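# Press in the gauge pin under the yellow magnet

## Task

On the checking fixture, find the one post that has a yellow magnet on it. Drive that post's gauge pin fully home and keep it bottomed for at least one second; afterwards its spring is allowed to push it back out. The remaining three pins must stay untouched, and the magnet must not be moved.

## Robot and tools

Robot: two UR20-style arms, left_arm and right_arm, each ending in a Robotiq 2F-85-type two-finger gripper with a wrist camera. The cameras are cam_left_wrist and cam_right_wrist, both 896x504 pixels. Base placements in the scene frame: left_arm at (+0.060, +0.928, 0) m and right_arm at (-0.064, -0.817, 0) m. Both are turned only slightly about vertical, and both have +z up.

Frames. Scene frame: origin at table-top height halfway between the nominal bases, +z up, +x pointing out over the table, left_arm toward +y. Image sides do not match arm names. Each arm reports end_effector_position (m), end_effector_quat_wxyz and its velocities in that arm's own base frame. Commanded offsets are taken along the axes of the current Hand target itself. On the gripper, +z runs along the fingers and the fingers open and close along y. The reported position is the pad midpoint when closed; fingertips extend about 19 mm past it when closed and about 6 mm when fully open. A camera block sticks out roughly 10 cm toward the gripper's +x. Reported poses can be off by a few centimetres.

execute_actions(actions, cameras). actions is a list of actions. Each action is a table of 1 to 15 rows, one row per 1/30 s step, and lasts 0.5 s; if the table is short, its final row is held. A row is always one flat list of 18 numbers in [-1, 1] covering both arms. Order: left dx, dy, dz, rx, ry, rz, gripper position, force_limit, speed, then the same nine for the right arm.
- Pose numbers are offsets from the Hand target as it stood when the action began, never from the previous row. Scale: 1.0 = 0.6 m of travel or 180 degrees.
- rx, ry, rz together form a single rotation vector.
- All six pose numbers at 0 re-requests the current Hand target.
- Gripper position: +1 is fully open (85 mm), about -0.8 is pads touching, -1 closes until blocked. It is an absolute setting, not an offset.
- force_limit and speed, each in [-1, 1], set grip strength and closing rate: about 20 mm/s at -1, 85 at 0, 150 at +1. Both start at +1.
- Always resend an arm's current gripper numbers, because a 0 there counts as a command.
- An empty actions list returns the current state only.
- cameras selects which images return: omitted or ["all"] gives all, [] gives none.

move(target, speed, blend, stop_force, zero, blocking, cameras). Drives each gripper in a straight line.
- target: one 18-number row in the same layout, or a list of up to 15 such rows. Every row counts as offsets from the Hand targets at the start of the move.
- speed: m/s, 0.002 to 4.2, default 0.25. Rotation is capped at twice that value in rad/s.
- blend: metres of corner rounding for a list.
- stop_force: 6 to 120 N. An arm's path ends when the wrist sensor feels that much resistance against its travel. Omit it when backing off a contact you are pressing on.
- zero: default true, rezeroes the sensor for moving arms.
- blocking=false returns early; it cannot be combined with stop_force.
- A move is capped at 10 s and does not steer round obstacles.
- It returns a "move:" line giving the ending (done, off_target, moving, held, fault) and any limits (paced = pose clipped; held = steps withheld).

Other tools:
- wait(seconds 0 to 10) holds the last commands.
- stop brakes a running move.
- zoom_image(camera, region [x0, y0, x1, y1] in pixels, at most 504x504) enlarges part of the latest image.
- zero_wrist_force(arm) tares that arm's sensor.
- read_manual gives only licence texts.
- finished_scene(scene) ends the current scene, passing its number; it cannot be undone.

Result lines:
- Hand target: the last commanded pose after clipping. Orientation is clipped to 32 degrees from the measured one. The gripper may settle short of it; send the remaining gap as an offset.
- Joint positions and torques.
- Joint velocities can read "within noise".
- Wrist force and torque are in end-effector axes. A press reads as force from the surface into the arm. The sensor is zeroed at scene start, and a third line gives the peak since the last shown reading.
- object_status: 0 moving, 1 blocked while opening, 2 blocked while closing (a grip), 3 reached the set opening.
- position_measured is in counts: 3 open, ~78 = 60 mm, ~130 = 40 mm, ~180 = 20 mm, ~230 pads together.
- Tool commands.
- Step readings appear only for execute_actions.
- MOTOR HOT appears at 70 °C; at 85 °C the arm is braked for 30 to 60 s.

Cautions:
- Arms are stiff. Aiming even slightly past a firm contact can trip a fault: about 150 N (±25) outside force, or a joint torque limit. A fault freezes the arm for 10 s.
- Press slowly, with stop_force, and back away in the same reply.
- A clearance check blocks arm-to-arm approaches, but contact between the arms is still possible and must be avoided.
- Keep paths away from an arm's own base.
- Do not knock anything off the table or disturb the magnet or the other pins.
- Suggested sequence: locate the magnet post in the camera images. Position a closed gripper above that pin, aligned with the pin's axis. Push in slowly with a moderate stop_force until the pin bottoms, hold a second or so, then lift off without stop_force.

Each tool is called after ">>>" as name([rows], argument=value, ...), one row to a line, values as JSON.

## Session

>>> execute_actions(actions=[])

Scene clock: 0.00 s.
left_arm: end_effector_position=(+0.6452, +0.5338, +0.3687) position_measured=3 object_status=3 end_effector_quat_wxyz=(+0.054, +0.895, -0.431, +0.101) | right_arm: end_effector_position=(+1.0094, -0.4085, +0.1239) position_measured=3 object_status=3 end_effector_quat_wxyz=(+0.497, -0.362, -0.574, -0.541)
Joint positions: left_arm=[0.541 -1.507 2.094 -2.179 -1.799 -1.706] | right_arm=[2.693 -2.576 -1.22 -2.623 2.507 -0.374]
Joint velocities: within noise
Joint torques (N m): no reading
Motor temperatures (°C): left_arm=[24 36 26 39 35 34] | right_arm=[29 36 36 38 34 39]
Wrist force (N): no reading
Wrist torque (N m): no reading
Wrist force, peak (N): no reading
Hand target: left_arm +0.6452, +0.5338, +0.3687; +0.054, +0.895, -0.431, +0.101 | right_arm +1.0094, -0.4085, +0.1239; +0.497, -0.362, -0.574, -0.541
Tool commands: left_gripper/position=+1.0 left_gripper/force_limit=+1.0 left_gripper/speed=+1.0 right_gripper/position=+1.0 right_gripper/force_limit=+1.0 right_gripper/speed=+1.0

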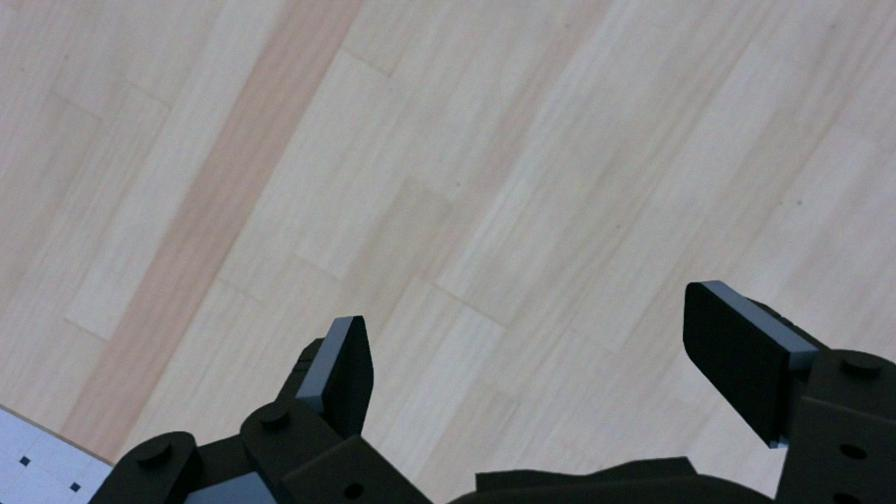

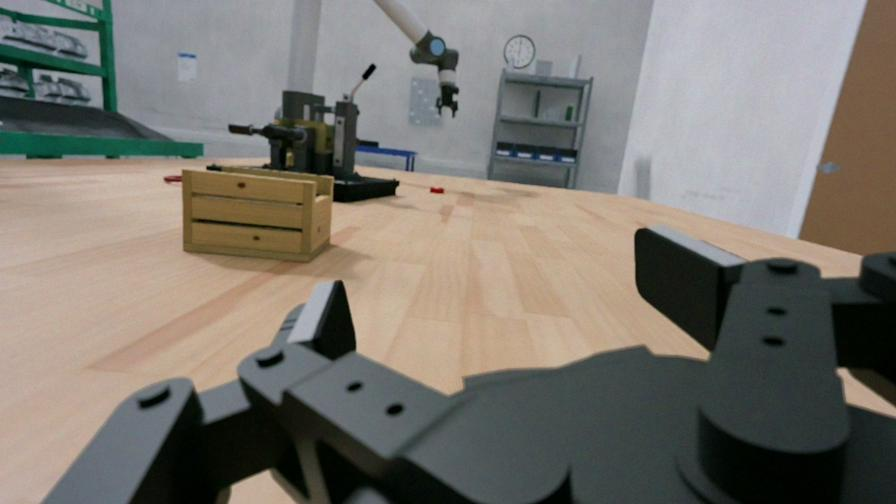

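>>> zoom_image(camera="cam_right_wrist", region=[140, 50, 460, 230])

>>> zoom_image(camera="cam_left_wrist", region=[0, 380, 160, 504])

Scaled by 1.575 from the camera's 896x504 image, which has a finer 1280x720 frame.

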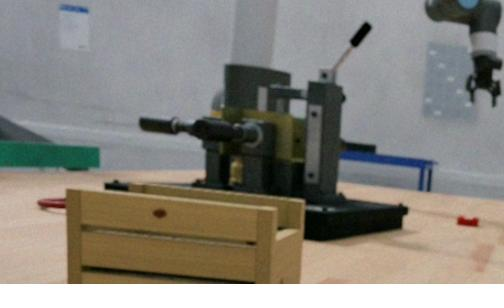

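Scaled by 3.150 from the camera's 896x504 image, which has a finer 1280x720 frame.

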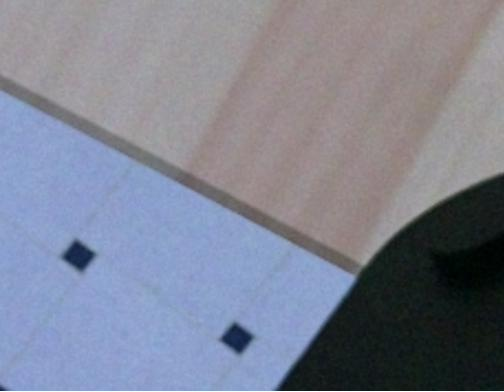

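>>> move(target=[0.98,0.52,-0.24,0,0,0,1,1,1,0,0,0,0,0,0,1,1,1], speed=0.6, cameras=["cam_left_wrist"])

Scene clock: 3.70 s.
left_arm: end_effector_position=(+0.7397, -0.0812, +0.6451) position_measured=3 object_status=3 end_effector_quat_wxyz=(+0.054, +0.895, -0.431, +0.101) | right_arm: end_effector_position=(+1.0094, -0.4085, +0.1239) position_measured=3 object_status=3 end_effector_quat_wxyz=(+0.497, -0.362, -0.574, -0.541)
Joint positions: left_arm=[-0.322 -1.815 1.994 -1.937 -1.702 -2.579] | right_arm=[2.693 -2.576 -1.22 -2.623 2.507 -0.374]
Joint velocities: within noise
Joint torques (N m): left_arm=[-22.93 -14 -136.55 -6.84 5.29 -4.18] | right_arm=[1.41 244.26 74.4 -2.85 0.8 0.21]
Motor temperatures (°C): left_arm=[24 36 26 39 35 34] | right_arm=[29 36 36 38 34 39]
Wrist force (N): left_arm=[-0.2 -0.7 0.5] | right_arm=[0.2 0.1 0.5]
Wrist torque (N m): left_arm=[-0.10 0.00 -0.03] | right_arm=[0.01 -0.03 0.00]
Wrist force, peak (N): left_arm=[4.4 2.2 -1.0] | right_arm=[0.0 0.5 0.5]
Hand target: left_arm +0.7398, -0.0813, +0.6452; +0.054, +0.895, -0.431, +0.101 | right_arm +1.0094, -0.4085, +0.1239; +0.497, -0.362, -0.574, -0.541
Off the commanded pose: left_arm 0.000 m, 0 deg | right_arm 0.000 m, 0 deg.
move: done
camera_calibration:
cam_left_wrist: T_world_to_cam=[[-0.854395, -0.519376, -0.0160802, 0.617037], [-0.518451, 0.849978, 0.0935224, 0.415365], [-0.0349055, 0.0882418, -0.995487, 0.801297], [0, 0, 0, 1]] pos_world=[0.770509, -0.103285, 0.768758]
Images, in order (width x height): cam_left_wrist 896x504.

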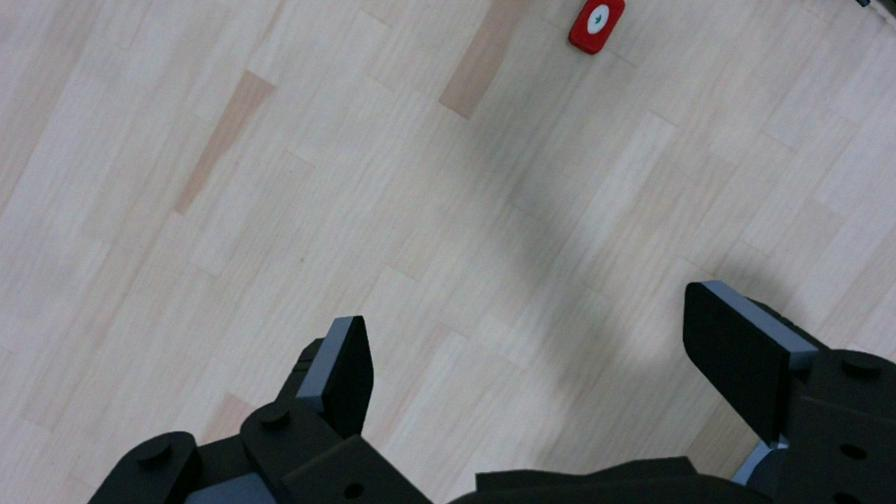

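>>> move(target=[0.4,1.0,0.02,0,0,0,1,1,1,0,0,0,0,0,0,1,1,1], speed=0.6, cameras=["cam_left_wrist","cam_right_wrist"])

Scene clock: 5.73 s.
left_arm: end_effector_position=(+0.4183, -0.6397, +0.6936) position_measured=3 object_status=3 end_effector_quat_wxyz=(+0.054, +0.895, -0.431, +0.101) | right_arm: end_effector_position=(+1.0094, -0.4085, +0.1239) position_measured=3 object_status=3 end_effector_quat_wxyz=(+0.497, -0.362, -0.574, -0.541)
Joint positions: left_arm=[-1.294 -1.831 1.943 -1.898 -1.492 -3.53] | right_arm=[2.693 -2.576 -1.22 -2.623 2.507 -0.374]
Joint velocities: within noise
Joint torques (N m): left_arm=[-11.42 -9.49 -136.35 -7.15 6.27 -4.92] | right_arm=[-3.65 253.85 72.91 -2.28 1.27 0.21]
Motor temperatures (°C): left_arm=[24 36 26 39 35 34] | right_arm=[29 36 36 38 34 39]
Wrist force (N): left_arm=[0.2 -0.7 -0.2] | right_arm=[-0.1 0.1 0.2]
Wrist torque (N m): left_arm=[-0.13 0.03 0.02] | right_arm=[0.02 0.02 0.00]
Wrist force, peak (N): left_arm=[2.1 4.9 0.2] | right_arm=[0.1 0.5 0.5]
Hand target: left_arm +0.4182, -0.6399, +0.6936; +0.054, +0.895, -0.431, +0.101 | right_arm +1.0094, -0.4085, +0.1239; +0.497, -0.362, -0.574, -0.541
Off the commanded pose: left_arm 0.000 m, 0 deg | right_arm 0.000 m, 0 deg.
move: done
camera_calibration:
cam_left_wrist: T_world_to_cam=[[-0.854395, -0.519376, -0.0160802, 0.0531413], [-0.518451, 0.849978, 0.0935224, 0.718921], [-0.0349055, 0.0882418, -0.995487, 0.887543], [0, 0, 0, 1]] pos_world=[0.449109, -0.661785, 0.817158]

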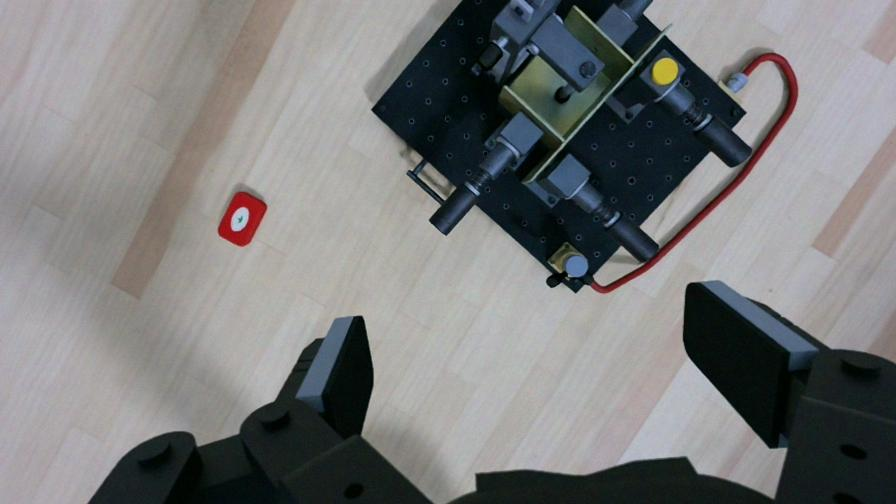

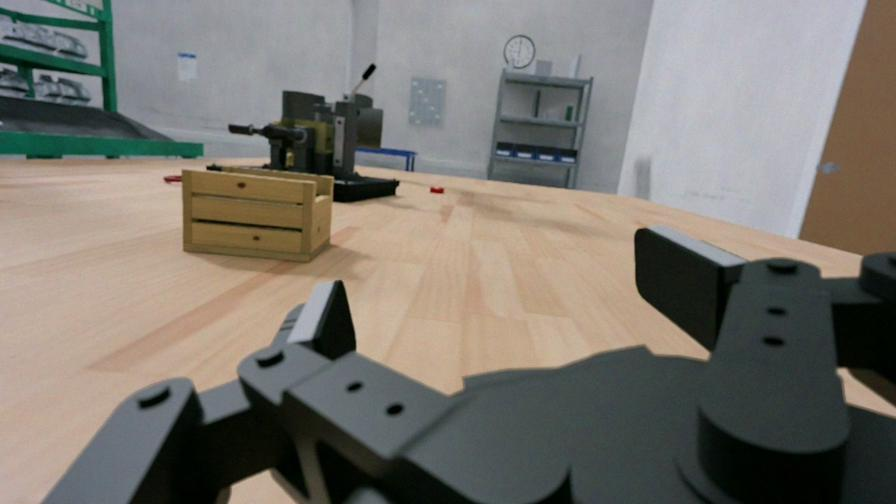

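>>> zoom_image(camera="cam_left_wrist", region=[360, 0, 816, 300])

Scaled by 1.105 from the camera's 896x504 image, which has a finer 1280x720 frame.

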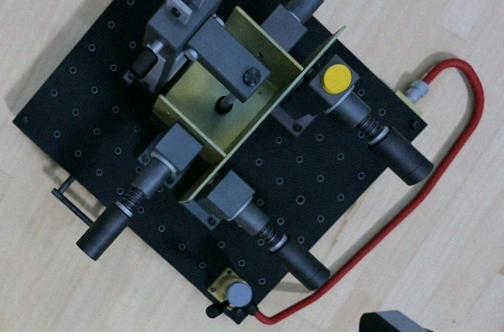

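>>> move(target=[0.036,0.631,0.433,-0.0906,-0.0335,0.797,-0.8,1,1,0,0,0,0,0,0,1,1,1], speed=0.6, cameras=["cam_left_wrist"])

>>> zoom_image(camera="cam_left_wrist", region=[250, 0, 754, 504])

Scene clock: 10.70 s.
left_arm: end_effector_position=(+0.1702, -0.9398, +0.4490) position_measured=229 object_status=3 end_effector_quat_wxyz=(+0.000, +0.136, +0.991, +0.000) | right_arm: end_effector_position=(+1.0094, -0.4085, +0.1239) position_measured=3 object_status=3 end_effector_quat_wxyz=(+0.497, -0.362, -0.574, -0.541)
Joint positions: left_arm=[-1.604 -1.439 1.871 -2.002 -1.571 -1.331] | right_arm=[2.693 -2.576 -1.22 -2.623 2.507 -0.374]
Joint velocities: within noise
Joint torques (N m): left_arm=[-18.59 -93.54 -121.58 -6.41 5.47 1.85] | right_arm=[-0.46 256.44 72.07 -0.94 2.73 1.7]
Motor temperatures (°C): left_arm=[24 36 26 39 35 34] | right_arm=[29 36 36 38 34 39]
Wrist force (N): left_arm=[0.3 -0.6 0.0] | right_arm=[0.1 0.3 0.4]
Wrist torque (N m): left_arm=[-0.17 -0.18 0.07] | right_arm=[0.05 -0.02 0.00]
Wrist force, peak (N): left_arm=[0.1 -2.4 -1.3] | right_arm=[0.3 0.7 0.4]
Hand target: left_arm +0.1701, -0.9398, +0.4490; +0.000, +0.136, +0.991, +0.000 | right_arm +1.0094, -0.4085, +0.1239; +0.497, -0.362, -0.574, -0.541
Off the commanded pose: left_arm 0.000 m, 0 deg | right_arm 0.000 m, 0 deg.
move: done
camera_calibration:
cam_left_wrist: T_world_to_cam=[[0.391351, 0.920231, 0.00444978, 0.813061], [0.872621, -0.37263, 0.315722, -0.617217], [0.292195, -0.119675, -0.948841, 0.389874], [0, 0, 0, 1]] pos_world=[0.106485, -0.931539, 0.56118]
Images, in order (width x height): cam_left_wrist 896x504.

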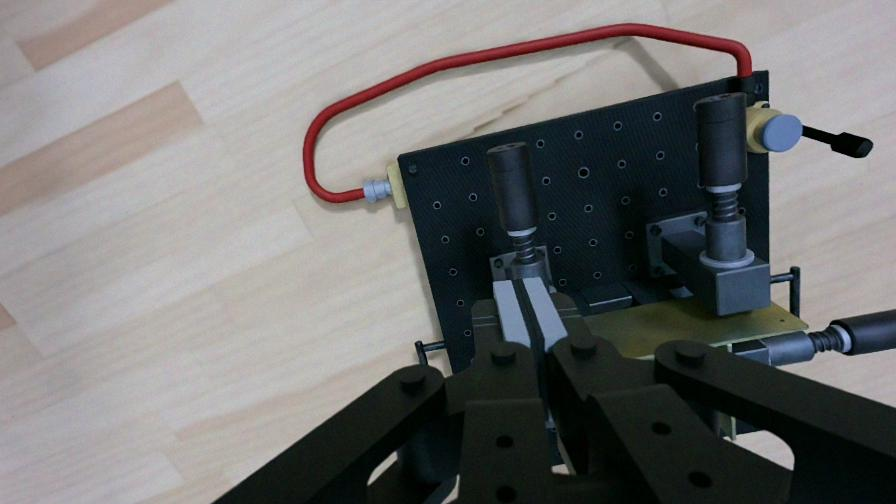

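Scaled by 1.000.

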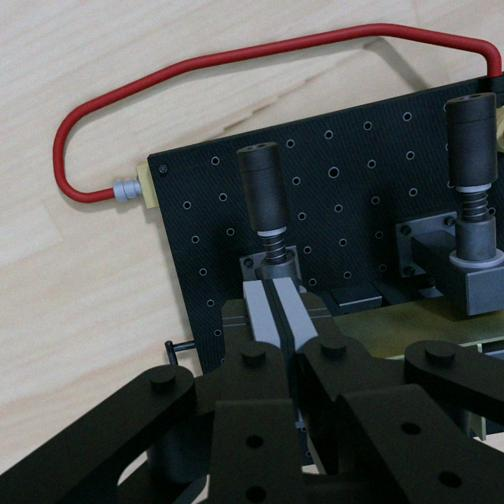

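>>> move(target=[0.144,0.051,0.382,0,0,-0.026,-0.8,1,1,0,0,0,0,0,0,1,1,1], speed=0.4, cameras=["cam_left_wrist"])

>>> zoom_image(camera="cam_left_wrist", region=[350, 150, 750, 400])

Scene clock: 14.17 s.
left_arm: end_effector_position=(+0.0952, -0.8869, +0.2200) position_measured=229 object_status=3 end_effector_quat_wxyz=(+0.000, +0.096, +0.995, +0.000) | right_arm: end_effector_position=(+1.0094, -0.4085, +0.1239) position_measured=3 object_status=3 end_effector_quat_wxyz=(+0.497, -0.362, -0.574, -0.541)
Joint positions: left_arm=[-1.691 -1.339 2.131 -2.362 -1.571 -1.499] | right_arm=[2.693 -2.576 -1.22 -2.623 2.507 -0.374]
Joint velocities: within noise
Joint torques (N m): left_arm=[-19.36 -104.45 -55.44 -13.22 5.74 -4.05] | right_arm=[-0.19 249.51 73.29 -0.72 3.69 3.64]
Motor temperatures (°C): left_arm=[24 36 26 39 35 34] | right_arm=[29 36 36 37 34 39]
Wrist force (N): left_arm=[0.1 -0.4 -0.2] | right_arm=[0.1 0.3 0.3]
Wrist torque (N m): left_arm=[-0.16 -0.13 0.07] | right_arm=[0.05 -0.02 0.00]
Wrist force, peak (N): left_arm=[-1.0 -0.8 -4.0] | right_arm=[0.0 0.5 0.5]
Hand target: left_arm +0.0951, -0.8869, +0.2199; +0.000, +0.096, +0.995, +0.000 | right_arm +1.0094, -0.4085, +0.1239; +0.497, -0.362, -0.574, -0.541
Off the commanded pose: left_arm 0.000 m, 0 deg | right_arm 0.000 m, 0 deg.
move: done
camera_calibration:
cam_left_wrist: T_world_to_cam=[[0.315118, 0.949042, 0.00445709, 0.827574], [0.900062, -0.300338, 0.315731, -0.39832], [0.30098, -0.0954809, -0.948838, 0.221436], [0, 0, 0, 1]] pos_world=[0.0310808, -0.88389, 0.33218]
Images, in order (width x height): cam_left_wrist 896x504.

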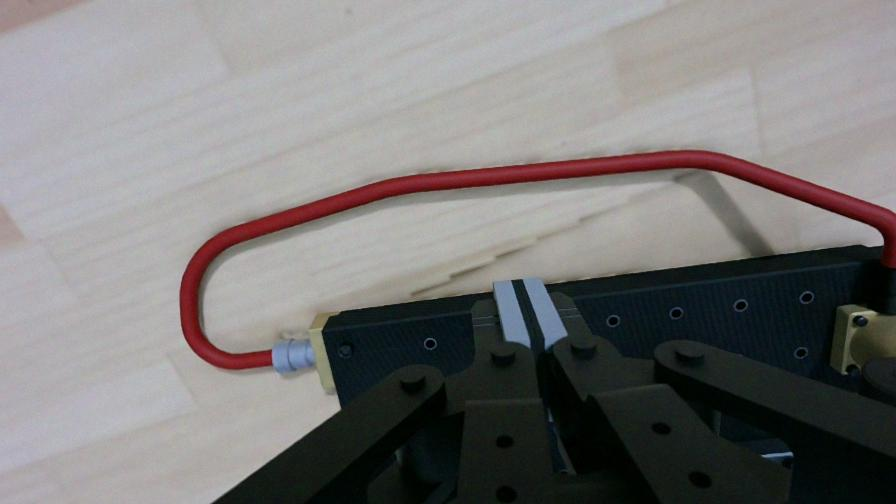

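Scaled by 1.260 from the camera's 896x504 image, which has a finer 1280x720 frame.

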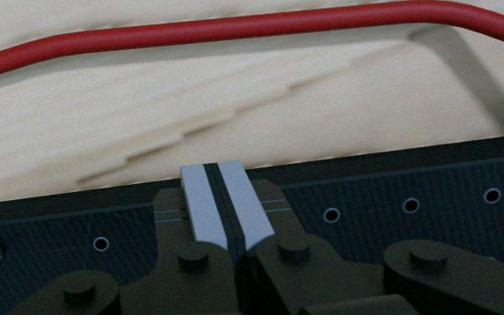

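>>> move(target=[0,0,0.075,0,0,0,-0.8,1,1,0,0,0,0,0,0,1,1,1], speed=0.3, cameras=[])

>>> move(target=[-0.17,0,0,0,0,0,-0.8,1,1,0,0,0,0,0,0,1,1,1], speed=0.05, stop_force=10, cameras=["cam_left_wrist"])

Scene clock: 15.73 s.
left_arm: end_effector_position=(+0.0951, -0.8869, +0.1750) position_measured=229 object_status=3 end_effector_quat_wxyz=(+0.000, +0.096, +0.995, +0.000) | right_arm: end_effector_position=(+1.0094, -0.4085, +0.1239) position_measured=3 object_status=3 end_effector_quat_wxyz=(+0.497, -0.362, -0.574, -0.541)
Joint positions: left_arm=[-1.691 -1.293 2.156 -2.433 -1.571 -1.5] | right_arm=[2.693 -2.576 -1.22 -2.623 2.507 -0.374]
Joint velocities: within noise
Joint torques (N m): left_arm=[-9.16 -105.96 -54.28 -14.54 4.25 -2.28] | right_arm=[-4.01 251.56 74.97 -0.68 3.43 3.5]
Motor temperatures (°C): left_arm=[24 36 26 39 35 34] | right_arm=[29 36 36 37 34 39]
Wrist force (N): left_arm=[0.2 -0.3 -0.2] | right_arm=[-0.1 0.0 0.5]
Wrist torque (N m): left_arm=[-0.17 -0.16 0.08] | right_arm=[-0.01 0.02 0.00]
Wrist force, peak (N): left_arm=[-0.2 -0.4 -1.9] | right_arm=[0.2 0.7 0.1]
Hand target: left_arm +0.0951, -0.8869, +0.1749; +0.000, +0.096, +0.995, +0.000 | right_arm +1.0094, -0.4085, +0.1239; +0.497, -0.362, -0.574, -0.541
Off the commanded pose: left_arm 0.000 m, 0 deg | right_arm 0.000 m, 0 deg.
move: done
No camera images: "cameras" was empty.

Scene clock: 18.40 s.
left_arm: end_effector_position=(+0.1641, -0.9002, +0.1748) position_measured=229 object_status=3 end_effector_quat_wxyz=(+0.000, +0.096, +0.995, +0.000) | right_arm: end_effector_position=(+1.0094, -0.4085, +0.1239) position_measured=3 object_status=3 end_effector_quat_wxyz=(+0.497, -0.362, -0.574, -0.541)
Joint positions: left_arm=[-1.612 -1.272 2.124 -2.422 -1.571 -1.42] | right_arm=[2.693 -2.576 -1.22 -2.623 2.507 -0.374]
Joint velocities: within noise
Joint torques (N m): left_arm=[-7.58 -162.59 -56.14 -11.12 3.93 -3.81] | right_arm=[-0.98 256.99 76.32 -0.68 3.57 4.03]
Motor temperatures (°C): left_arm=[24 36 26 39 35 34] | right_arm=[29 36 36 37 34 39]
Wrist force (N): left_arm=[7.9 -2.7 0.0] | right_arm=[-0.1 0.2 0.1]
Wrist torque (N m): left_arm=[-0.10 -0.01 0.04] | right_arm=[0.03 0.02 0.00]
Wrist force, peak (N): left_arm=[10.9 0.3 -0.1] | right_arm=[0.2 0.5 0.7]
Hand target: left_arm +0.1641, -0.9002, +0.1748; +0.000, +0.096, +0.995, +0.000 (not the last commanded pose) | right_arm +1.0094, -0.4085, +0.1239; +0.497, -0.362, -0.574, -0.541
Off the commanded pose: left_arm 0.032 m, 0 deg | right_arm 0.000 m, 0 deg.
move: contact (left_arm)
camera_calibration:
cam_left_wrist: T_world_to_cam=[[0.315119, 0.949042, 0.00445718, 0.818685], [0.900062, -0.300338, 0.315731, -0.450058], [0.30098, -0.0954809, -0.948838, 0.156541], [0, 0, 0, 1]] pos_world=[0.0999808, -0.89719, 0.28698]
Images, in order (width x height): cam_left_wrist 896x504.

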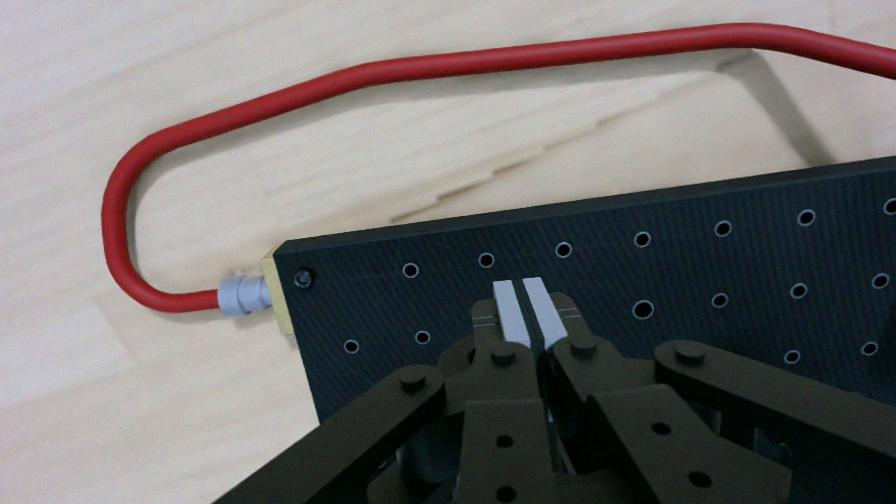

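>>> zoom_image(camera="cam_left_wrist", region=[400, 250, 640, 420])

Scaled by 2.100 from the camera's 896x504 image, which has a finer 1280x720 frame.

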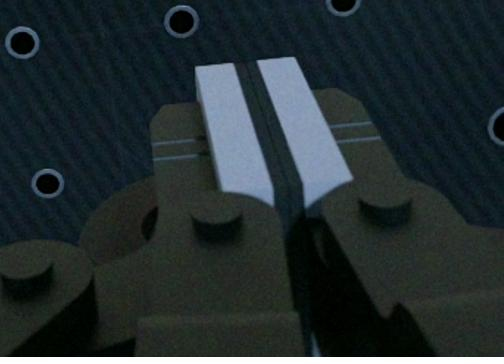

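>>> move([
  [0.05,0,0,0,0,0,-0.8,1,1,0,0,0,0,0,0,1,1,1],
  [0.05,0,-0.2,0,0,0,-0.8,1,1,0,0,0,0,0,0,1,1,1],
], speed=0.2, cameras=["cam_left_wrist"])

>>> zoom_image(camera="cam_left_wrist", region=[400, 130, 720, 370])

Scene clock: 20.53 s.
left_arm: end_effector_position=(+0.1347, -0.8945, +0.2947) position_measured=229 object_status=3 end_effector_quat_wxyz=(+0.000, +0.096, +0.995, +0.000) | right_arm: end_effector_position=(+1.0094, -0.4085, +0.1239) position_measured=3 object_status=3 end_effector_quat_wxyz=(+0.497, -0.362, -0.574, -0.541)
Joint positions: left_arm=[-1.645 -1.393 2.064 -2.241 -1.571 -1.454] | right_arm=[2.693 -2.576 -1.22 -2.623 2.507 -0.374]
Joint velocities: within noise
Joint torques (N m): left_arm=[-16.35 -142.94 -115.4 -5.53 -1.32 -4.16] | right_arm=[-5.26 255.85 73.59 -0.55 4.03 3.71]
Motor temperatures (°C): left_arm=[24 36 26 39 35 34] | right_arm=[29 36 36 37 34 39]
Wrist force (N): left_arm=[0.1 -0.5 -0.6] | right_arm=[0.0 0.3 0.4]
Wrist torque (N m): left_arm=[-0.14 -0.11 0.04] | right_arm=[0.05 0.01 0.00]
Wrist force, peak (N): left_arm=[8.3 -2.7 -0.4] | right_arm=[0.4 0.6 0.3]
Hand target: left_arm +0.1347, -0.8946, +0.2948; +0.000, +0.096, +0.995, +0.000 | right_arm +1.0094, -0.4085, +0.1239; +0.497, -0.362, -0.574, -0.541
Off the commanded pose: left_arm 0.000 m, 0 deg | right_arm 0.000 m, 0 deg.
move: done
camera_calibration:
cam_left_wrist: T_world_to_cam=[[0.315089, 0.949051, 0.00454675, 0.82198], [0.900071, -0.30034, 0.315702, -0.45973], [0.300983, -0.0953819, -0.948847, 0.279792], [0, 0, 0, 1]] pos_world=[0.0705806, -0.89149, 0.40688]
Images, in order (width x height): cam_left_wrist 896x504.

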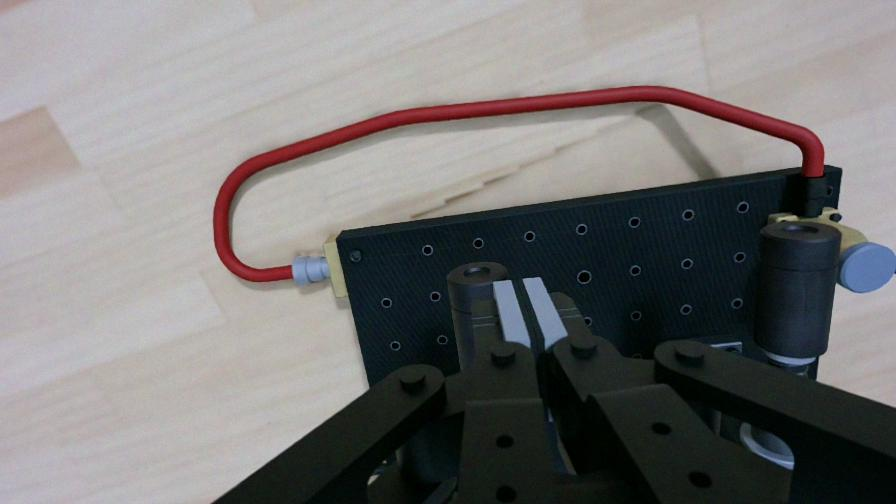

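Scaled by 1.575 from the camera's 896x504 image, which has a finer 1280x720 frame.

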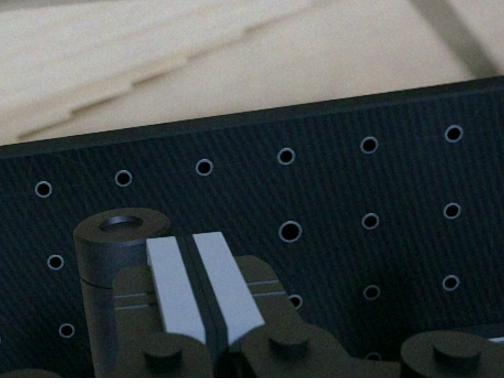

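>>> move(target=[0.02,-0.015,0.25,0,0,0,-0.8,1,1,0,0,0,0,0,0,1,1,1], speed=0.3, cameras=[])

>>> move(target=[-0.17,0,0,0,0,0,-0.8,1,1,0,0,0,0,0,0,1,1,1], speed=0.05, stop_force=40, cameras=["cam_left_wrist"])

>>> zoom_image(camera="cam_left_wrist", region=[400, 250, 640, 420])

Scene clock: 23.13 s.
left_arm: end_effector_position=(+0.1212, -0.9010, +0.1450) position_measured=229 object_status=3 end_effector_quat_wxyz=(+0.000, +0.096, +0.995, +0.000) | right_arm: end_effector_position=(+1.0094, -0.4085, +0.1239) position_measured=3 object_status=3 end_effector_quat_wxyz=(+0.497, -0.362, -0.574, -0.541)
Joint positions: left_arm=[-1.66 -1.246 2.147 -2.471 -1.571 -1.468] | right_arm=[2.693 -2.576 -1.22 -2.623 2.507 -0.374]
Joint velocities: within noise
Joint torques (N m): left_arm=[-16.11 -123.98 -48.2 -14.28 1.49 -3.72] | right_arm=[-1.9 255.47 73.81 -0.51 3.43 4.08]
Motor temperatures (°C): left_arm=[24 36 26 39 35 34] | right_arm=[29 36 36 37 34 39]
Wrist force (N): left_arm=[0.2 -0.3 -0.5] | right_arm=[0.0 0.2 0.3]
Wrist torque (N m): left_arm=[-0.17 -0.15 0.07] | right_arm=[0.04 0.00 0.00]
Wrist force, peak (N): left_arm=[-0.2 -0.2 -4.3] | right_arm=[0.1 0.4 0.8]
Hand target: left_arm +0.1212, -0.9010, +0.1448; +0.000, +0.096, +0.995, +0.000 | right_arm +1.0094, -0.4085, +0.1239; +0.497, -0.362, -0.574, -0.541
Off the commanded pose: left_arm 0.000 m, 0 deg | right_arm 0.000 m, 0 deg.
move: done
No camera images: "cameras" was empty.

Scene clock: 24.63 s.
left_arm: end_effector_position=(+0.1697, -0.9103, +0.1446) position_measured=229 object_status=3 end_effector_quat_wxyz=(-0.001, +0.095, +0.995, +0.000) | right_arm: end_effector_position=(+1.0094, -0.4085, +0.1239) position_measured=3 object_status=3 end_effector_quat_wxyz=(+0.497, -0.362, -0.574, -0.541)
Joint positions: left_arm=[-1.604 -1.23 2.123 -2.462 -1.574 -1.414] | right_arm=[2.693 -2.576 -1.22 -2.623 2.507 -0.374]
Joint velocities: within noise
Joint torques (N m): left_arm=[8.61 -141.47 -75.72 -9.64 0.99 0.49] | right_arm=[-4.69 255.47 76.78 -1.04 3.73 3.56]
Motor temperatures (°C): left_arm=[24 36 26 39 35 34] | right_arm=[29 36 36 37 34 39]
Wrist force (N): left_arm=[12.2 -0.2 -0.1] | right_arm=[0.4 0.3 0.4]
Wrist torque (N m): left_arm=[-0.13 -0.43 -0.06] | right_arm=[0.05 -0.07 0.00]
Wrist force, peak (N): left_arm=[165.7 13.0 -23.9] | right_arm=[0.0 0.5 0.5]
Hand target: left_arm +0.1697, -0.9103, +0.1446; -0.001, +0.095, +0.995, +0.000 (not the last commanded pose) | right_arm +1.0094, -0.4085, +0.1239; +0.497, -0.362, -0.574, -0.541
Tool commands: left_gripper/position=-0.796078 left_gripper/force_limit=+1.0 left_gripper/speed=+1.0 right_gripper/position=+1.0 right_gripper/force_limit=+1.0 right_gripper/speed=+1.0
Off the commanded pose: left_arm 0.053 m, 0 deg | right_arm 0.000 m, 0 deg.
FORCE FAULT: contact force on the left arm reached its limit, and that arm stopped. The contact can be on any part of that arm, not only on its tool. That arm's remaining commands of this call were not run. That arm is still stopped at the end of this call. That arm stays stopped for about 10 more seconds. Until then a move that you send moves the other arm only, and its call returns only when the move has ended. Once the stop has ended, the next robot result says so. If the stop ends while you think or write, that arm runs what you send next, counted from a new Hand target: where the arm stands when the stop ends. While its stop runs, that arm takes no new command, but its gripper still runs the gripper command that each later call begins with. Until it ends, the stop uses up actions while you think or wait. An arm that is not stopped still takes commands.
move: fault (left_arm)
camera_calibration:
cam_left_wrist: T_world_to_cam=[[0.313576, 0.949554, 0.00416412, 0.827438], [0.901336, -0.299026, 0.313332, -0.447315], [0.298771, -0.0945001, -0.949634, 0.126644], [0, 0, 0, 1]] pos_world=[0.105879, -0.907488, 0.256978]
Images, in order (width x height): cam_left_wrist 896x504.

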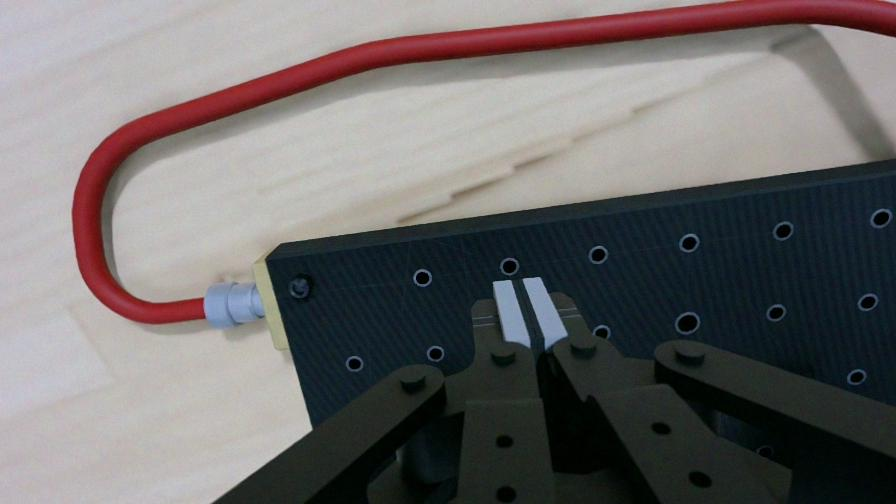

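Scaled by 2.100 from the camera's 896x504 image, which has a finer 1280x720 frame.

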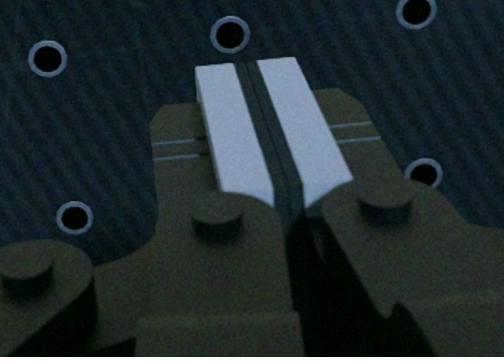

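>>> wait(seconds=10, cameras=[])

Scene clock: 34.90 s.
left_arm: end_effector_position=(+0.1697, -0.9103, +0.1446) position_measured=229 object_status=3 end_effector_quat_wxyz=(-0.001, +0.095, +0.995, +0.000) | right_arm: end_effector_position=(+1.0094, -0.4085, +0.1239) position_measured=3 object_status=3 end_effector_quat_wxyz=(+0.497, -0.362, -0.574, -0.541)
Joint positions: left_arm=[-1.604 -1.23 2.123 -2.462 -1.574 -1.414] | right_arm=[2.693 -2.576 -1.22 -2.623 2.507 -0.374]
Joint velocities: within noise
Joint torques (N m): left_arm=[11.33 -141.57 -74.44 -9.52 1.24 0.45] | right_arm=[-6.99 256.01 76.71 -0.39 3.3 3.48]
Motor temperatures (°C): left_arm=[24 36 26 39 35 34] | right_arm=[28 36 36 37 34 39]
Wrist force (N): left_arm=[8.3 8.5 -0.1] | right_arm=[-0.1 0.0 0.3]
Wrist torque (N m): left_arm=[1.46 0.24 -0.06] | right_arm=[0.00 0.01 -0.01]
Wrist force, peak (N): left_arm=[12.3 -0.1 0.2] | right_arm=[0.3 0.4 0.6]
Hand target: left_arm +0.1697, -0.9103, +0.1446; -0.001, +0.095, +0.995, +0.000 (not the last commanded pose) | right_arm +1.0094, -0.4085, +0.1239; +0.497, -0.362, -0.574, -0.541
Tool commands: left_gripper/position=-0.796078 left_gripper/force_limit=+1.0 left_gripper/speed=+1.0 right_gripper/position=+1.0 right_gripper/force_limit=+1.0 right_gripper/speed=+1.0
Off the commanded pose: left_arm 0.053 m, 0 deg | right_arm 0.000 m, 0 deg.
FORCE FAULT, CONTINUED: the left arm's stop, for the force fault that an earlier result reported, is over. The rest of the stop counts as 19 of the actions that you can send in this scene. During its stop the left arm's controller moved it back a little. That arm's target is now where it stood when the stop ended, not its last command. That arm accepts commands again.
wait: 10.00 s; at rest from the start
No camera images: "cameras" was empty.

>>> move(target=[0.06,0,0,0,0,0,-0.8,1,1,0,0,0,0,0,0,1,1,1], speed=0.1, cameras=[])

>>> move(target=[-0.1,0,0,0,0,0,-0.8,1,1,0,0,0,0,0,0,1,1,1], speed=0.02, stop_force=6, cameras=[])

Scene clock: 36.03 s.
left_arm: end_effector_position=(+0.1345, -0.9036, +0.1447) position_measured=229 object_status=3 end_effector_quat_wxyz=(-0.001, +0.095, +0.995, +0.000) | right_arm: end_effector_position=(+1.0094, -0.4085, +0.1239) position_measured=3 object_status=3 end_effector_quat_wxyz=(+0.497, -0.362, -0.574, -0.541)
Joint positions: left_arm=[-1.644 -1.241 2.14 -2.469 -1.574 -1.454] | right_arm=[2.693 -2.576 -1.22 -2.623 2.507 -0.374]
Joint velocities: within noise
Joint torques (N m): left_arm=[-20.11 -167.75 -53.14 -13.17 -1.69 -4.72] | right_arm=[-6.83 253.43 76.96 -0.37 3.2 3.32]
Motor temperatures (°C): left_arm=[24 36 26 39 35 34] | right_arm=[28 36 36 37 34 39]
Wrist force (N): left_arm=[-3.9 8.5 -0.5] | right_arm=[-0.1 0.3 0.3]
Wrist torque (N m): left_arm=[1.45 0.61 0.07] | right_arm=[0.05 0.02 -0.01]
Wrist force, peak (N): left_arm=[8.3 8.7 0.0] | right_arm=[0.0 0.6 0.1]
Hand target: left_arm +0.1343, -0.9035, +0.1447; -0.001, +0.095, +0.995, +0.000 | right_arm +1.0094, -0.4085, +0.1239; +0.497, -0.362, -0.574, -0.541
Off the commanded pose: left_arm 0.000 m, 0 deg | right_arm 0.000 m, 0 deg.
move: done
No camera images: "cameras" was empty.

Scene clock: 38.17 s.
left_arm: end_effector_position=(+0.1512, -0.9068, +0.1447) position_measured=229 object_status=3 end_effector_quat_wxyz=(-0.001, +0.095, +0.995, +0.000) | right_arm: end_effector_position=(+1.0094, -0.4085, +0.1239) position_measured=3 object_status=3 end_effector_quat_wxyz=(+0.497, -0.362, -0.574, -0.541)
Joint positions: left_arm=[-1.625 -1.236 2.132 -2.466 -1.574 -1.435] | right_arm=[2.693 -2.576 -1.22 -2.623 2.507 -0.374]
Joint velocities: within noise
Joint torques (N m): left_arm=[-11.1 -167.09 -54.57 -11.56 5.25 -4.44] | right_arm=[-3.32 256.14 75.52 -0.66 3.08 4.16]
Motor temperatures (°C): left_arm=[24 36 26 39 35 34] | right_arm=[28 36 36 37 34 39]
Wrist force (N): left_arm=[1.5 6.6 -0.3] | right_arm=[0.1 0.2 0.2]
Wrist torque (N m): left_arm=[1.34 0.46 0.02] | right_arm=[0.03 -0.02 0.00]
Wrist force, peak (N): left_arm=[3.1 9.0 -1.1] | right_arm=[0.1 0.7 0.3]
Hand target: left_arm +0.1512, -0.9068, +0.1447; -0.001, +0.095, +0.995, +0.000 (not the last commanded pose) | right_arm +1.0094, -0.4085, +0.1239; +0.497, -0.362, -0.574, -0.541
Off the commanded pose: left_arm 0.043 m, 0 deg | right_arm 0.000 m, 0 deg.
move: contact (left_arm)
No camera images: "cameras" was empty.

>>> move(target=[-0.1,0,0,0,0,0,-0.8,1,1,0,0,0,0,0,0,1,1,1], speed=0.01, stop_force=12, cameras=[])

Scene clock: 41.73 s.
left_arm: end_effector_position=(+0.1710, -0.9106, +0.1446) position_measured=229 object_status=3 end_effector_quat_wxyz=(-0.001, +0.095, +0.995, +0.000) | right_arm: end_effector_position=(+1.0094, -0.4085, +0.1239) position_measured=3 object_status=3 end_effector_quat_wxyz=(+0.497, -0.362, -0.574, -0.541)
Joint positions: left_arm=[-1.603 -1.23 2.122 -2.462 -1.574 -1.413] | right_arm=[2.693 -2.576 -1.22 -2.623 2.507 -0.374]
Joint velocities: within noise
Joint torques (N m): left_arm=[-1.83 -165.99 -54.61 -12.08 10.95 -4.18] | right_arm=[-4.86 252.67 78.77 -0.48 2.99 3.54]
Motor temperatures (°C): left_arm=[24 36 26 39 35 34] | right_arm=[28 36 36 37 34 39]
Wrist force (N): left_arm=[17.1 7.5 -1.0] | right_arm=[0.1 0.3 0.1]
Wrist torque (N m): left_arm=[1.39 0.01 -0.14] | right_arm=[0.05 -0.01 -0.01]
Wrist force, peak (N): left_arm=[53.5 14.4 -8.3] | right_arm=[0.3 0.4 0.4]
Hand target: left_arm +0.1710, -0.9106, +0.1446; -0.001, +0.095, +0.995, +0.000 (not the last commanded pose) | right_arm +1.0094, -0.4085, +0.1239; +0.497, -0.362, -0.574, -0.541
Off the commanded pose: left_arm 0.040 m, 0 deg | right_arm 0.000 m, 0 deg.
move: contact (left_arm)
No camera images: "cameras" was empty.

>>> move(target=[-0.02,0,0,0,0,0,-0.8,1,1,0,0,0,0,0,0,1,1,1], speed=0.008, stop_force=20, cameras=[])

>>> wait(seconds=1.3, cameras=[])

>>> move(target=[0.1,0,0,0,0,0,-0.8,1,1,0,0,0,0,0,0,1,1,1], speed=0.05)

Scene clock: 42.87 s.
left_arm: end_effector_position=(+0.1711, -0.9106, +0.1446) position_measured=229 object_status=3 end_effector_quat_wxyz=(-0.001, +0.095, +0.996, +0.000) | right_arm: end_effector_position=(+1.0094, -0.4085, +0.1239) position_measured=3 object_status=3 end_effector_quat_wxyz=(+0.497, -0.362, -0.574, -0.541)
Joint positions: left_arm=[-1.603 -1.23 2.122 -2.462 -1.574 -1.413] | right_arm=[2.693 -2.576 -1.22 -2.623 2.507 -0.374]
Joint velocities: within noise
Joint torques (N m): left_arm=[16.27 -160.78 -65.53 -6.69 17.01 -3.66] | right_arm=[-6.94 254.42 74.03 -1.24 3.64 3.48]
Motor temperatures (°C): left_arm=[24 36 26 39 35 34] | right_arm=[28 36 36 37 34 39]
Wrist force (N): left_arm=[36.4 0.3 2.5] | right_arm=[-0.1 0.4 0.0]
Wrist torque (N m): left_arm=[1.31 -0.51 -0.24] | right_arm=[0.06 0.03 -0.01]
Wrist force, peak (N): left_arm=[48.9 -3.9 0.6] | right_arm=[0.1 0.6 0.2]
Hand target: left_arm +0.1711, -0.9105, +0.1446; -0.001, +0.095, +0.995, +0.000 (not the last commanded pose) | right_arm +1.0094, -0.4085, +0.1239; +0.497, -0.362, -0.574, -0.541
Off the commanded pose: left_arm 0.012 m, 0 deg | right_arm 0.000 m, 0 deg.
move: contact (left_arm)
No camera images: "cameras" was empty.

Scene clock: 44.17 s.
left_arm: end_effector_position=(+0.1711, -0.9106, +0.1446) position_measured=229 object_status=3 end_effector_quat_wxyz=(-0.001, +0.095, +0.995, +0.000) | right_arm: end_effector_position=(+1.0094, -0.4085, +0.1239) position_measured=3 object_status=3 end_effector_quat_wxyz=(+0.497, -0.362, -0.574, -0.541)
Joint positions: left_arm=[-1.603 -1.23 2.122 -2.462 -1.574 -1.413] | right_arm=[2.693 -2.576 -1.22 -2.623 2.507 -0.374]
Joint velocities: within noise
Joint torques (N m): left_arm=[16.49 -156.79 -54.04 -9.44 17.2 -3.55] | right_arm=[-7.76 256 76.74 -1.38 3.64 4.2]
Motor temperatures (°C): left_arm=[24 36 26 39 35 34] | right_arm=[28 36 36 37 34 39]
Wrist force (N): left_arm=[36.1 0.2 1.9] | right_arm=[0.3 0.4 0.1]
Wrist torque (N m): left_arm=[1.26 -0.49 -0.24] | right_arm=[0.07 -0.05 0.00]
Wrist force, peak (N): left_arm=[36.8 0.5 2.2] | right_arm=[0.5 0.4 0.2]
Hand target: left_arm +0.1711, -0.9105, +0.1446; -0.001, +0.095, +0.995, +0.000 (not the last commanded pose) | right_arm +1.0094, -0.4085, +0.1239; +0.497, -0.362, -0.574, -0.541
Tool commands: left_gripper/position=-0.8 left_gripper/force_limit=+1.0 left_gripper/speed=+1.0 right_gripper/position=+1.0 right_gripper/force_limit=+1.0 right_gripper/speed=+1.0
Off the commanded pose: left_arm 0.012 m, 0 deg | right_arm 0.000 m, 0 deg.
wait: 1.30 s; at rest by 0.17 s
No camera images: "cameras" was empty.

Scene clock: 45.73 s.
left_arm: end_effector_position=(+0.1124, -0.8993, +0.1448) position_measured=229 object_status=3 end_effector_quat_wxyz=(-0.001, +0.095, +0.995, +0.000) | right_arm: end_effector_position=(+1.0094, -0.4085, +0.1239) position_measured=3 object_status=3 end_effector_quat_wxyz=(+0.497, -0.362, -0.574, -0.541)
Joint positions: left_arm=[-1.669 -1.248 2.151 -2.473 -1.574 -1.479] | right_arm=[2.693 -2.576 -1.22 -2.623 2.507 -0.374]
Joint velocities: within noise
Joint torques (N m): left_arm=[-32.98 -160.82 -47.22 -13.07 -3.42 -3.89] | right_arm=[-11.23 255.08 77.75 -0.48 3.17 3.62]
Motor temperatures (°C): left_arm=[24 36 26 39 35 34] | right_arm=[28 36 36 37 34 39]
Wrist force (N): left_arm=[-4.7 10.8 -1.5] | right_arm=[0.1 0.4 0.1]
Wrist torque (N m): left_arm=[1.84 0.75 0.08] | right_arm=[0.07 -0.02 0.00]
Wrist force, peak (N): left_arm=[35.5 0.5 2.0] | right_arm=[0.3 0.6 0.3]
Hand target: left_arm +0.1122, -0.8992, +0.1448; -0.001, +0.095, +0.995, +0.000 | right_arm +1.0094, -0.4085, +0.1239; +0.497, -0.362, -0.574, -0.541
Off the commanded pose: left_arm 0.000 m, 0 deg | right_arm 0.000 m, 0 deg.
move: done
camera_calibration:
cam_left_wrist: T_world_to_cam=[[0.31349, 0.949583, 0.00413303, 0.834934], [0.901366, -0.298936, 0.313333, -0.39221], [0.298771, -0.0945013, -0.949634, 0.144936], [0, 0, 0, 1]] pos_world=[0.0484789, -0.896388, 0.257078]

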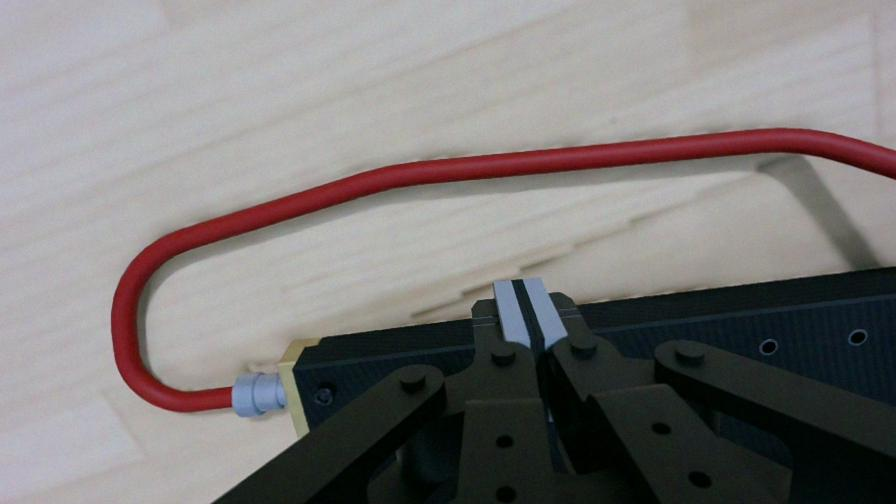

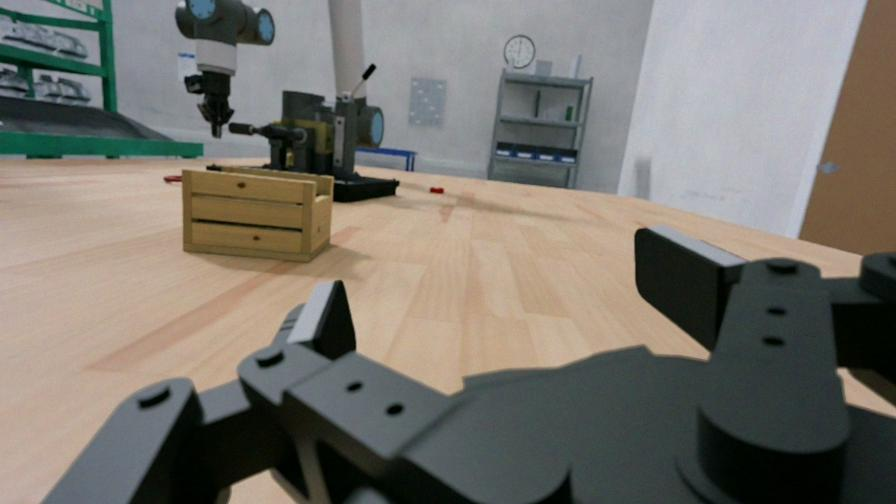

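>>> move([
  [0.05,0,-0.3,0,0,0,-0.8,1,1,0,0,0,0,0,0,1,1,1],
  [-0.39,0.159,-0.758,0,0,0,-0.8,1,1,0,0,0,0,0,0,1,1,1],
], speed=0.4, cameras=["cam_left_wrist"])

>>> zoom_image(camera="cam_left_wrist", region=[250, 0, 754, 300])

Scene clock: 50.07 s.
left_arm: end_effector_position=(+0.3611, -0.8502, +0.5988) position_measured=229 object_status=3 end_effector_quat_wxyz=(-0.001, +0.095, +0.995, +0.000) | right_arm: end_effector_position=(+1.0094, -0.4085, +0.1239) position_measured=3 object_status=3 end_effector_quat_wxyz=(+0.497, -0.362, -0.574, -0.541)
Joint positions: left_arm=[-1.388 -1.533 1.757 -1.793 -1.573 -1.198] | right_arm=[2.693 -2.576 -1.22 -2.623 2.507 -0.374]
Joint velocities: within noise
Joint torques (N m): left_arm=[20.27 -81.71 -127.51 -6.59 -5.47 3.32] | right_arm=[-7.23 254.41 78.81 -0.92 3.44 3.55]
Motor temperatures (°C): left_arm=[24 36 26 39 35 34] | right_arm=[28 36 36 37 34 39]
Wrist force (N): left_arm=[-4.9 10.6 -1.1] | right_arm=[-0.1 0.1 0.2]
Wrist torque (N m): left_arm=[1.93 0.82 0.09] | right_arm=[0.01 0.03 0.00]
Wrist force, peak (N): left_arm=[-8.3 12.0 -4.9] | right_arm=[0.2 0.7 0.3]
Hand target: left_arm +0.3613, -0.8502, +0.5989; -0.001, +0.095, +0.995, +0.000 | right_arm +1.0094, -0.4085, +0.1239; +0.497, -0.362, -0.574, -0.541
Off the commanded pose: left_arm 0.000 m, 0 deg | right_arm 0.000 m, 0 deg.
move: done
camera_calibration:
cam_left_wrist: T_world_to_cam=[[0.31349, 0.949582, 0.00413312, 0.708531], [0.901366, -0.298936, 0.313333, -0.744107], [0.298771, -0.0945013, -0.949634, 0.506461], [0, 0, 0, 1]] pos_world=[0.297279, -0.847388, 0.711178]
Images, in order (width x height): cam_left_wrist 896x504.

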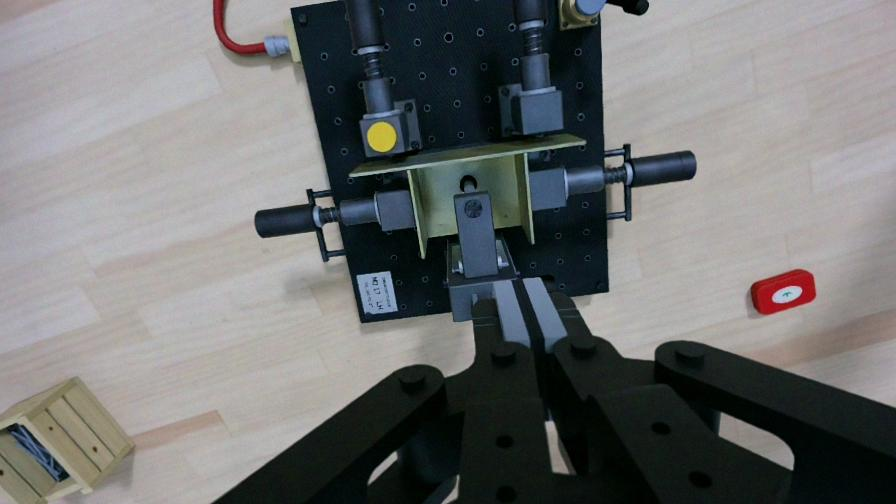

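Scaled by 1.000.

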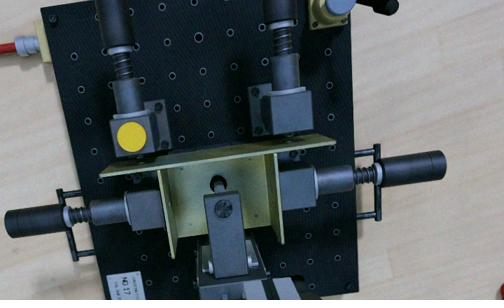

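>>> zoom_image(camera="cam_left_wrist", region=[250, 130, 450, 250])

>>> zoom_image(camera="cam_left_wrist", region=[500, 130, 700, 250])

>>> zoom_image(camera="cam_left_wrist", region=[320, 0, 620, 170])

Scaled by 2.520 from the camera's 896x504 image, which has a finer 1280x720 frame.

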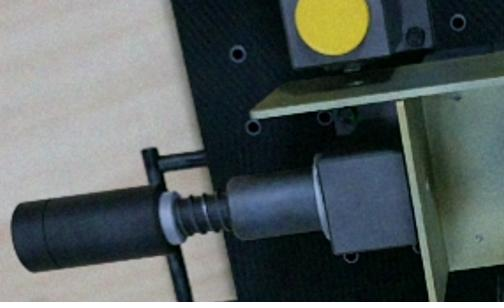

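Scaled by 2.520 from the camera's 896x504 image, which has a finer 1280x720 frame.

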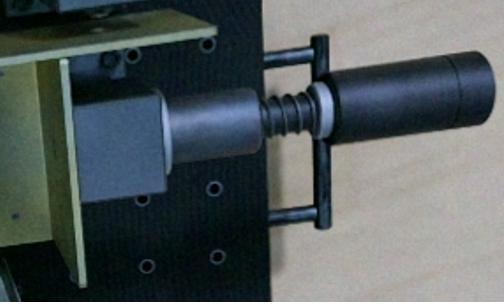

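Scaled by 1.680 from the camera's 896x504 image, which has a finer 1280x720 frame.

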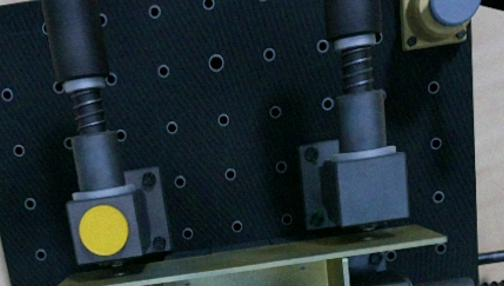

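>>> move(target=[0,1,0,0,0,0,-0.8,1,1,0.615,-0.077,0.698,0.646,-0.040,-0.5665,-0.8,1,1], speed=0.5, cameras=["cam_right_wrist"])

Scene clock: 56.60 s.
left_arm: end_effector_position=(+0.4744, -0.2611, +0.5993) position_measured=229 object_status=3 end_effector_quat_wxyz=(-0.001, +0.095, +0.995, +0.000) | right_arm: end_effector_position=(+0.8005, -0.0504, +0.5004) position_measured=229 object_status=3 end_effector_quat_wxyz=(+0.000, -0.630, +0.777, +0.001)
Joint positions: left_arm=[-0.882 -2.028 2.129 -1.669 -1.572 -0.693] | right_arm=[3.331 -1.497 -2.008 -1.208 1.572 -1.173]
Joint velocities: within noise
Joint torques (N m): left_arm=[28.74 -23.22 -86.36 -6.31 -4.49 3.66] | right_arm=[20 80.43 93.81 14.85 -4.83 -6.87]
Motor temperatures (°C): left_arm=[24 36 26 39 35 34] | right_arm=[28 36 36 37 34 39]
Wrist force (N): left_arm=[-5.2 11.0 -0.4] | right_arm=[-1.8 3.5 2.0]
Wrist torque (N m): left_arm=[1.95 0.83 0.02] | right_arm=[1.75 0.55 -0.39]
Wrist force, peak (N): left_arm=[-5.2 13.0 -0.5] | right_arm=[-2.9 5.3 0.9]
Hand target: left_arm +0.4745, -0.2610, +0.5993; -0.001, +0.095, +0.995, +0.000 | right_arm +0.8005, -0.0504, +0.5004; +0.000, -0.630, +0.777, +0.001
Off the commanded pose: left_arm 0.000 m, 0 deg | right_arm 0.000 m, 0 deg.
move: done
camera_calibration:
cam_right_wrist: T_world_to_cam=[[-0.928934, 0.363186, 0.0719529, 0.742538], [0.368092, 0.885002, 0.285095, -0.383162], [0.0398639, 0.29132, -0.955795, 0.58899], [0, 0, 0, 1]] pos_world=[0.807329, -0.102165, 0.618763]
Images, in order (width x height): cam_right_wrist 896x504.

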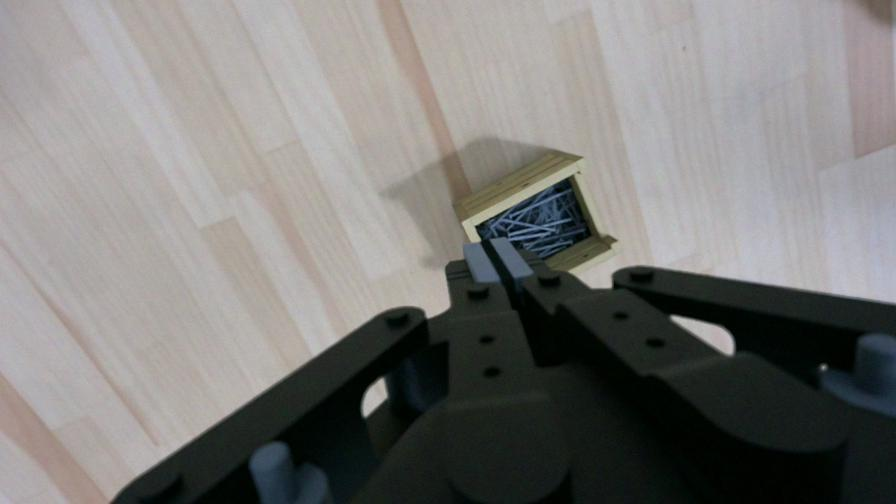

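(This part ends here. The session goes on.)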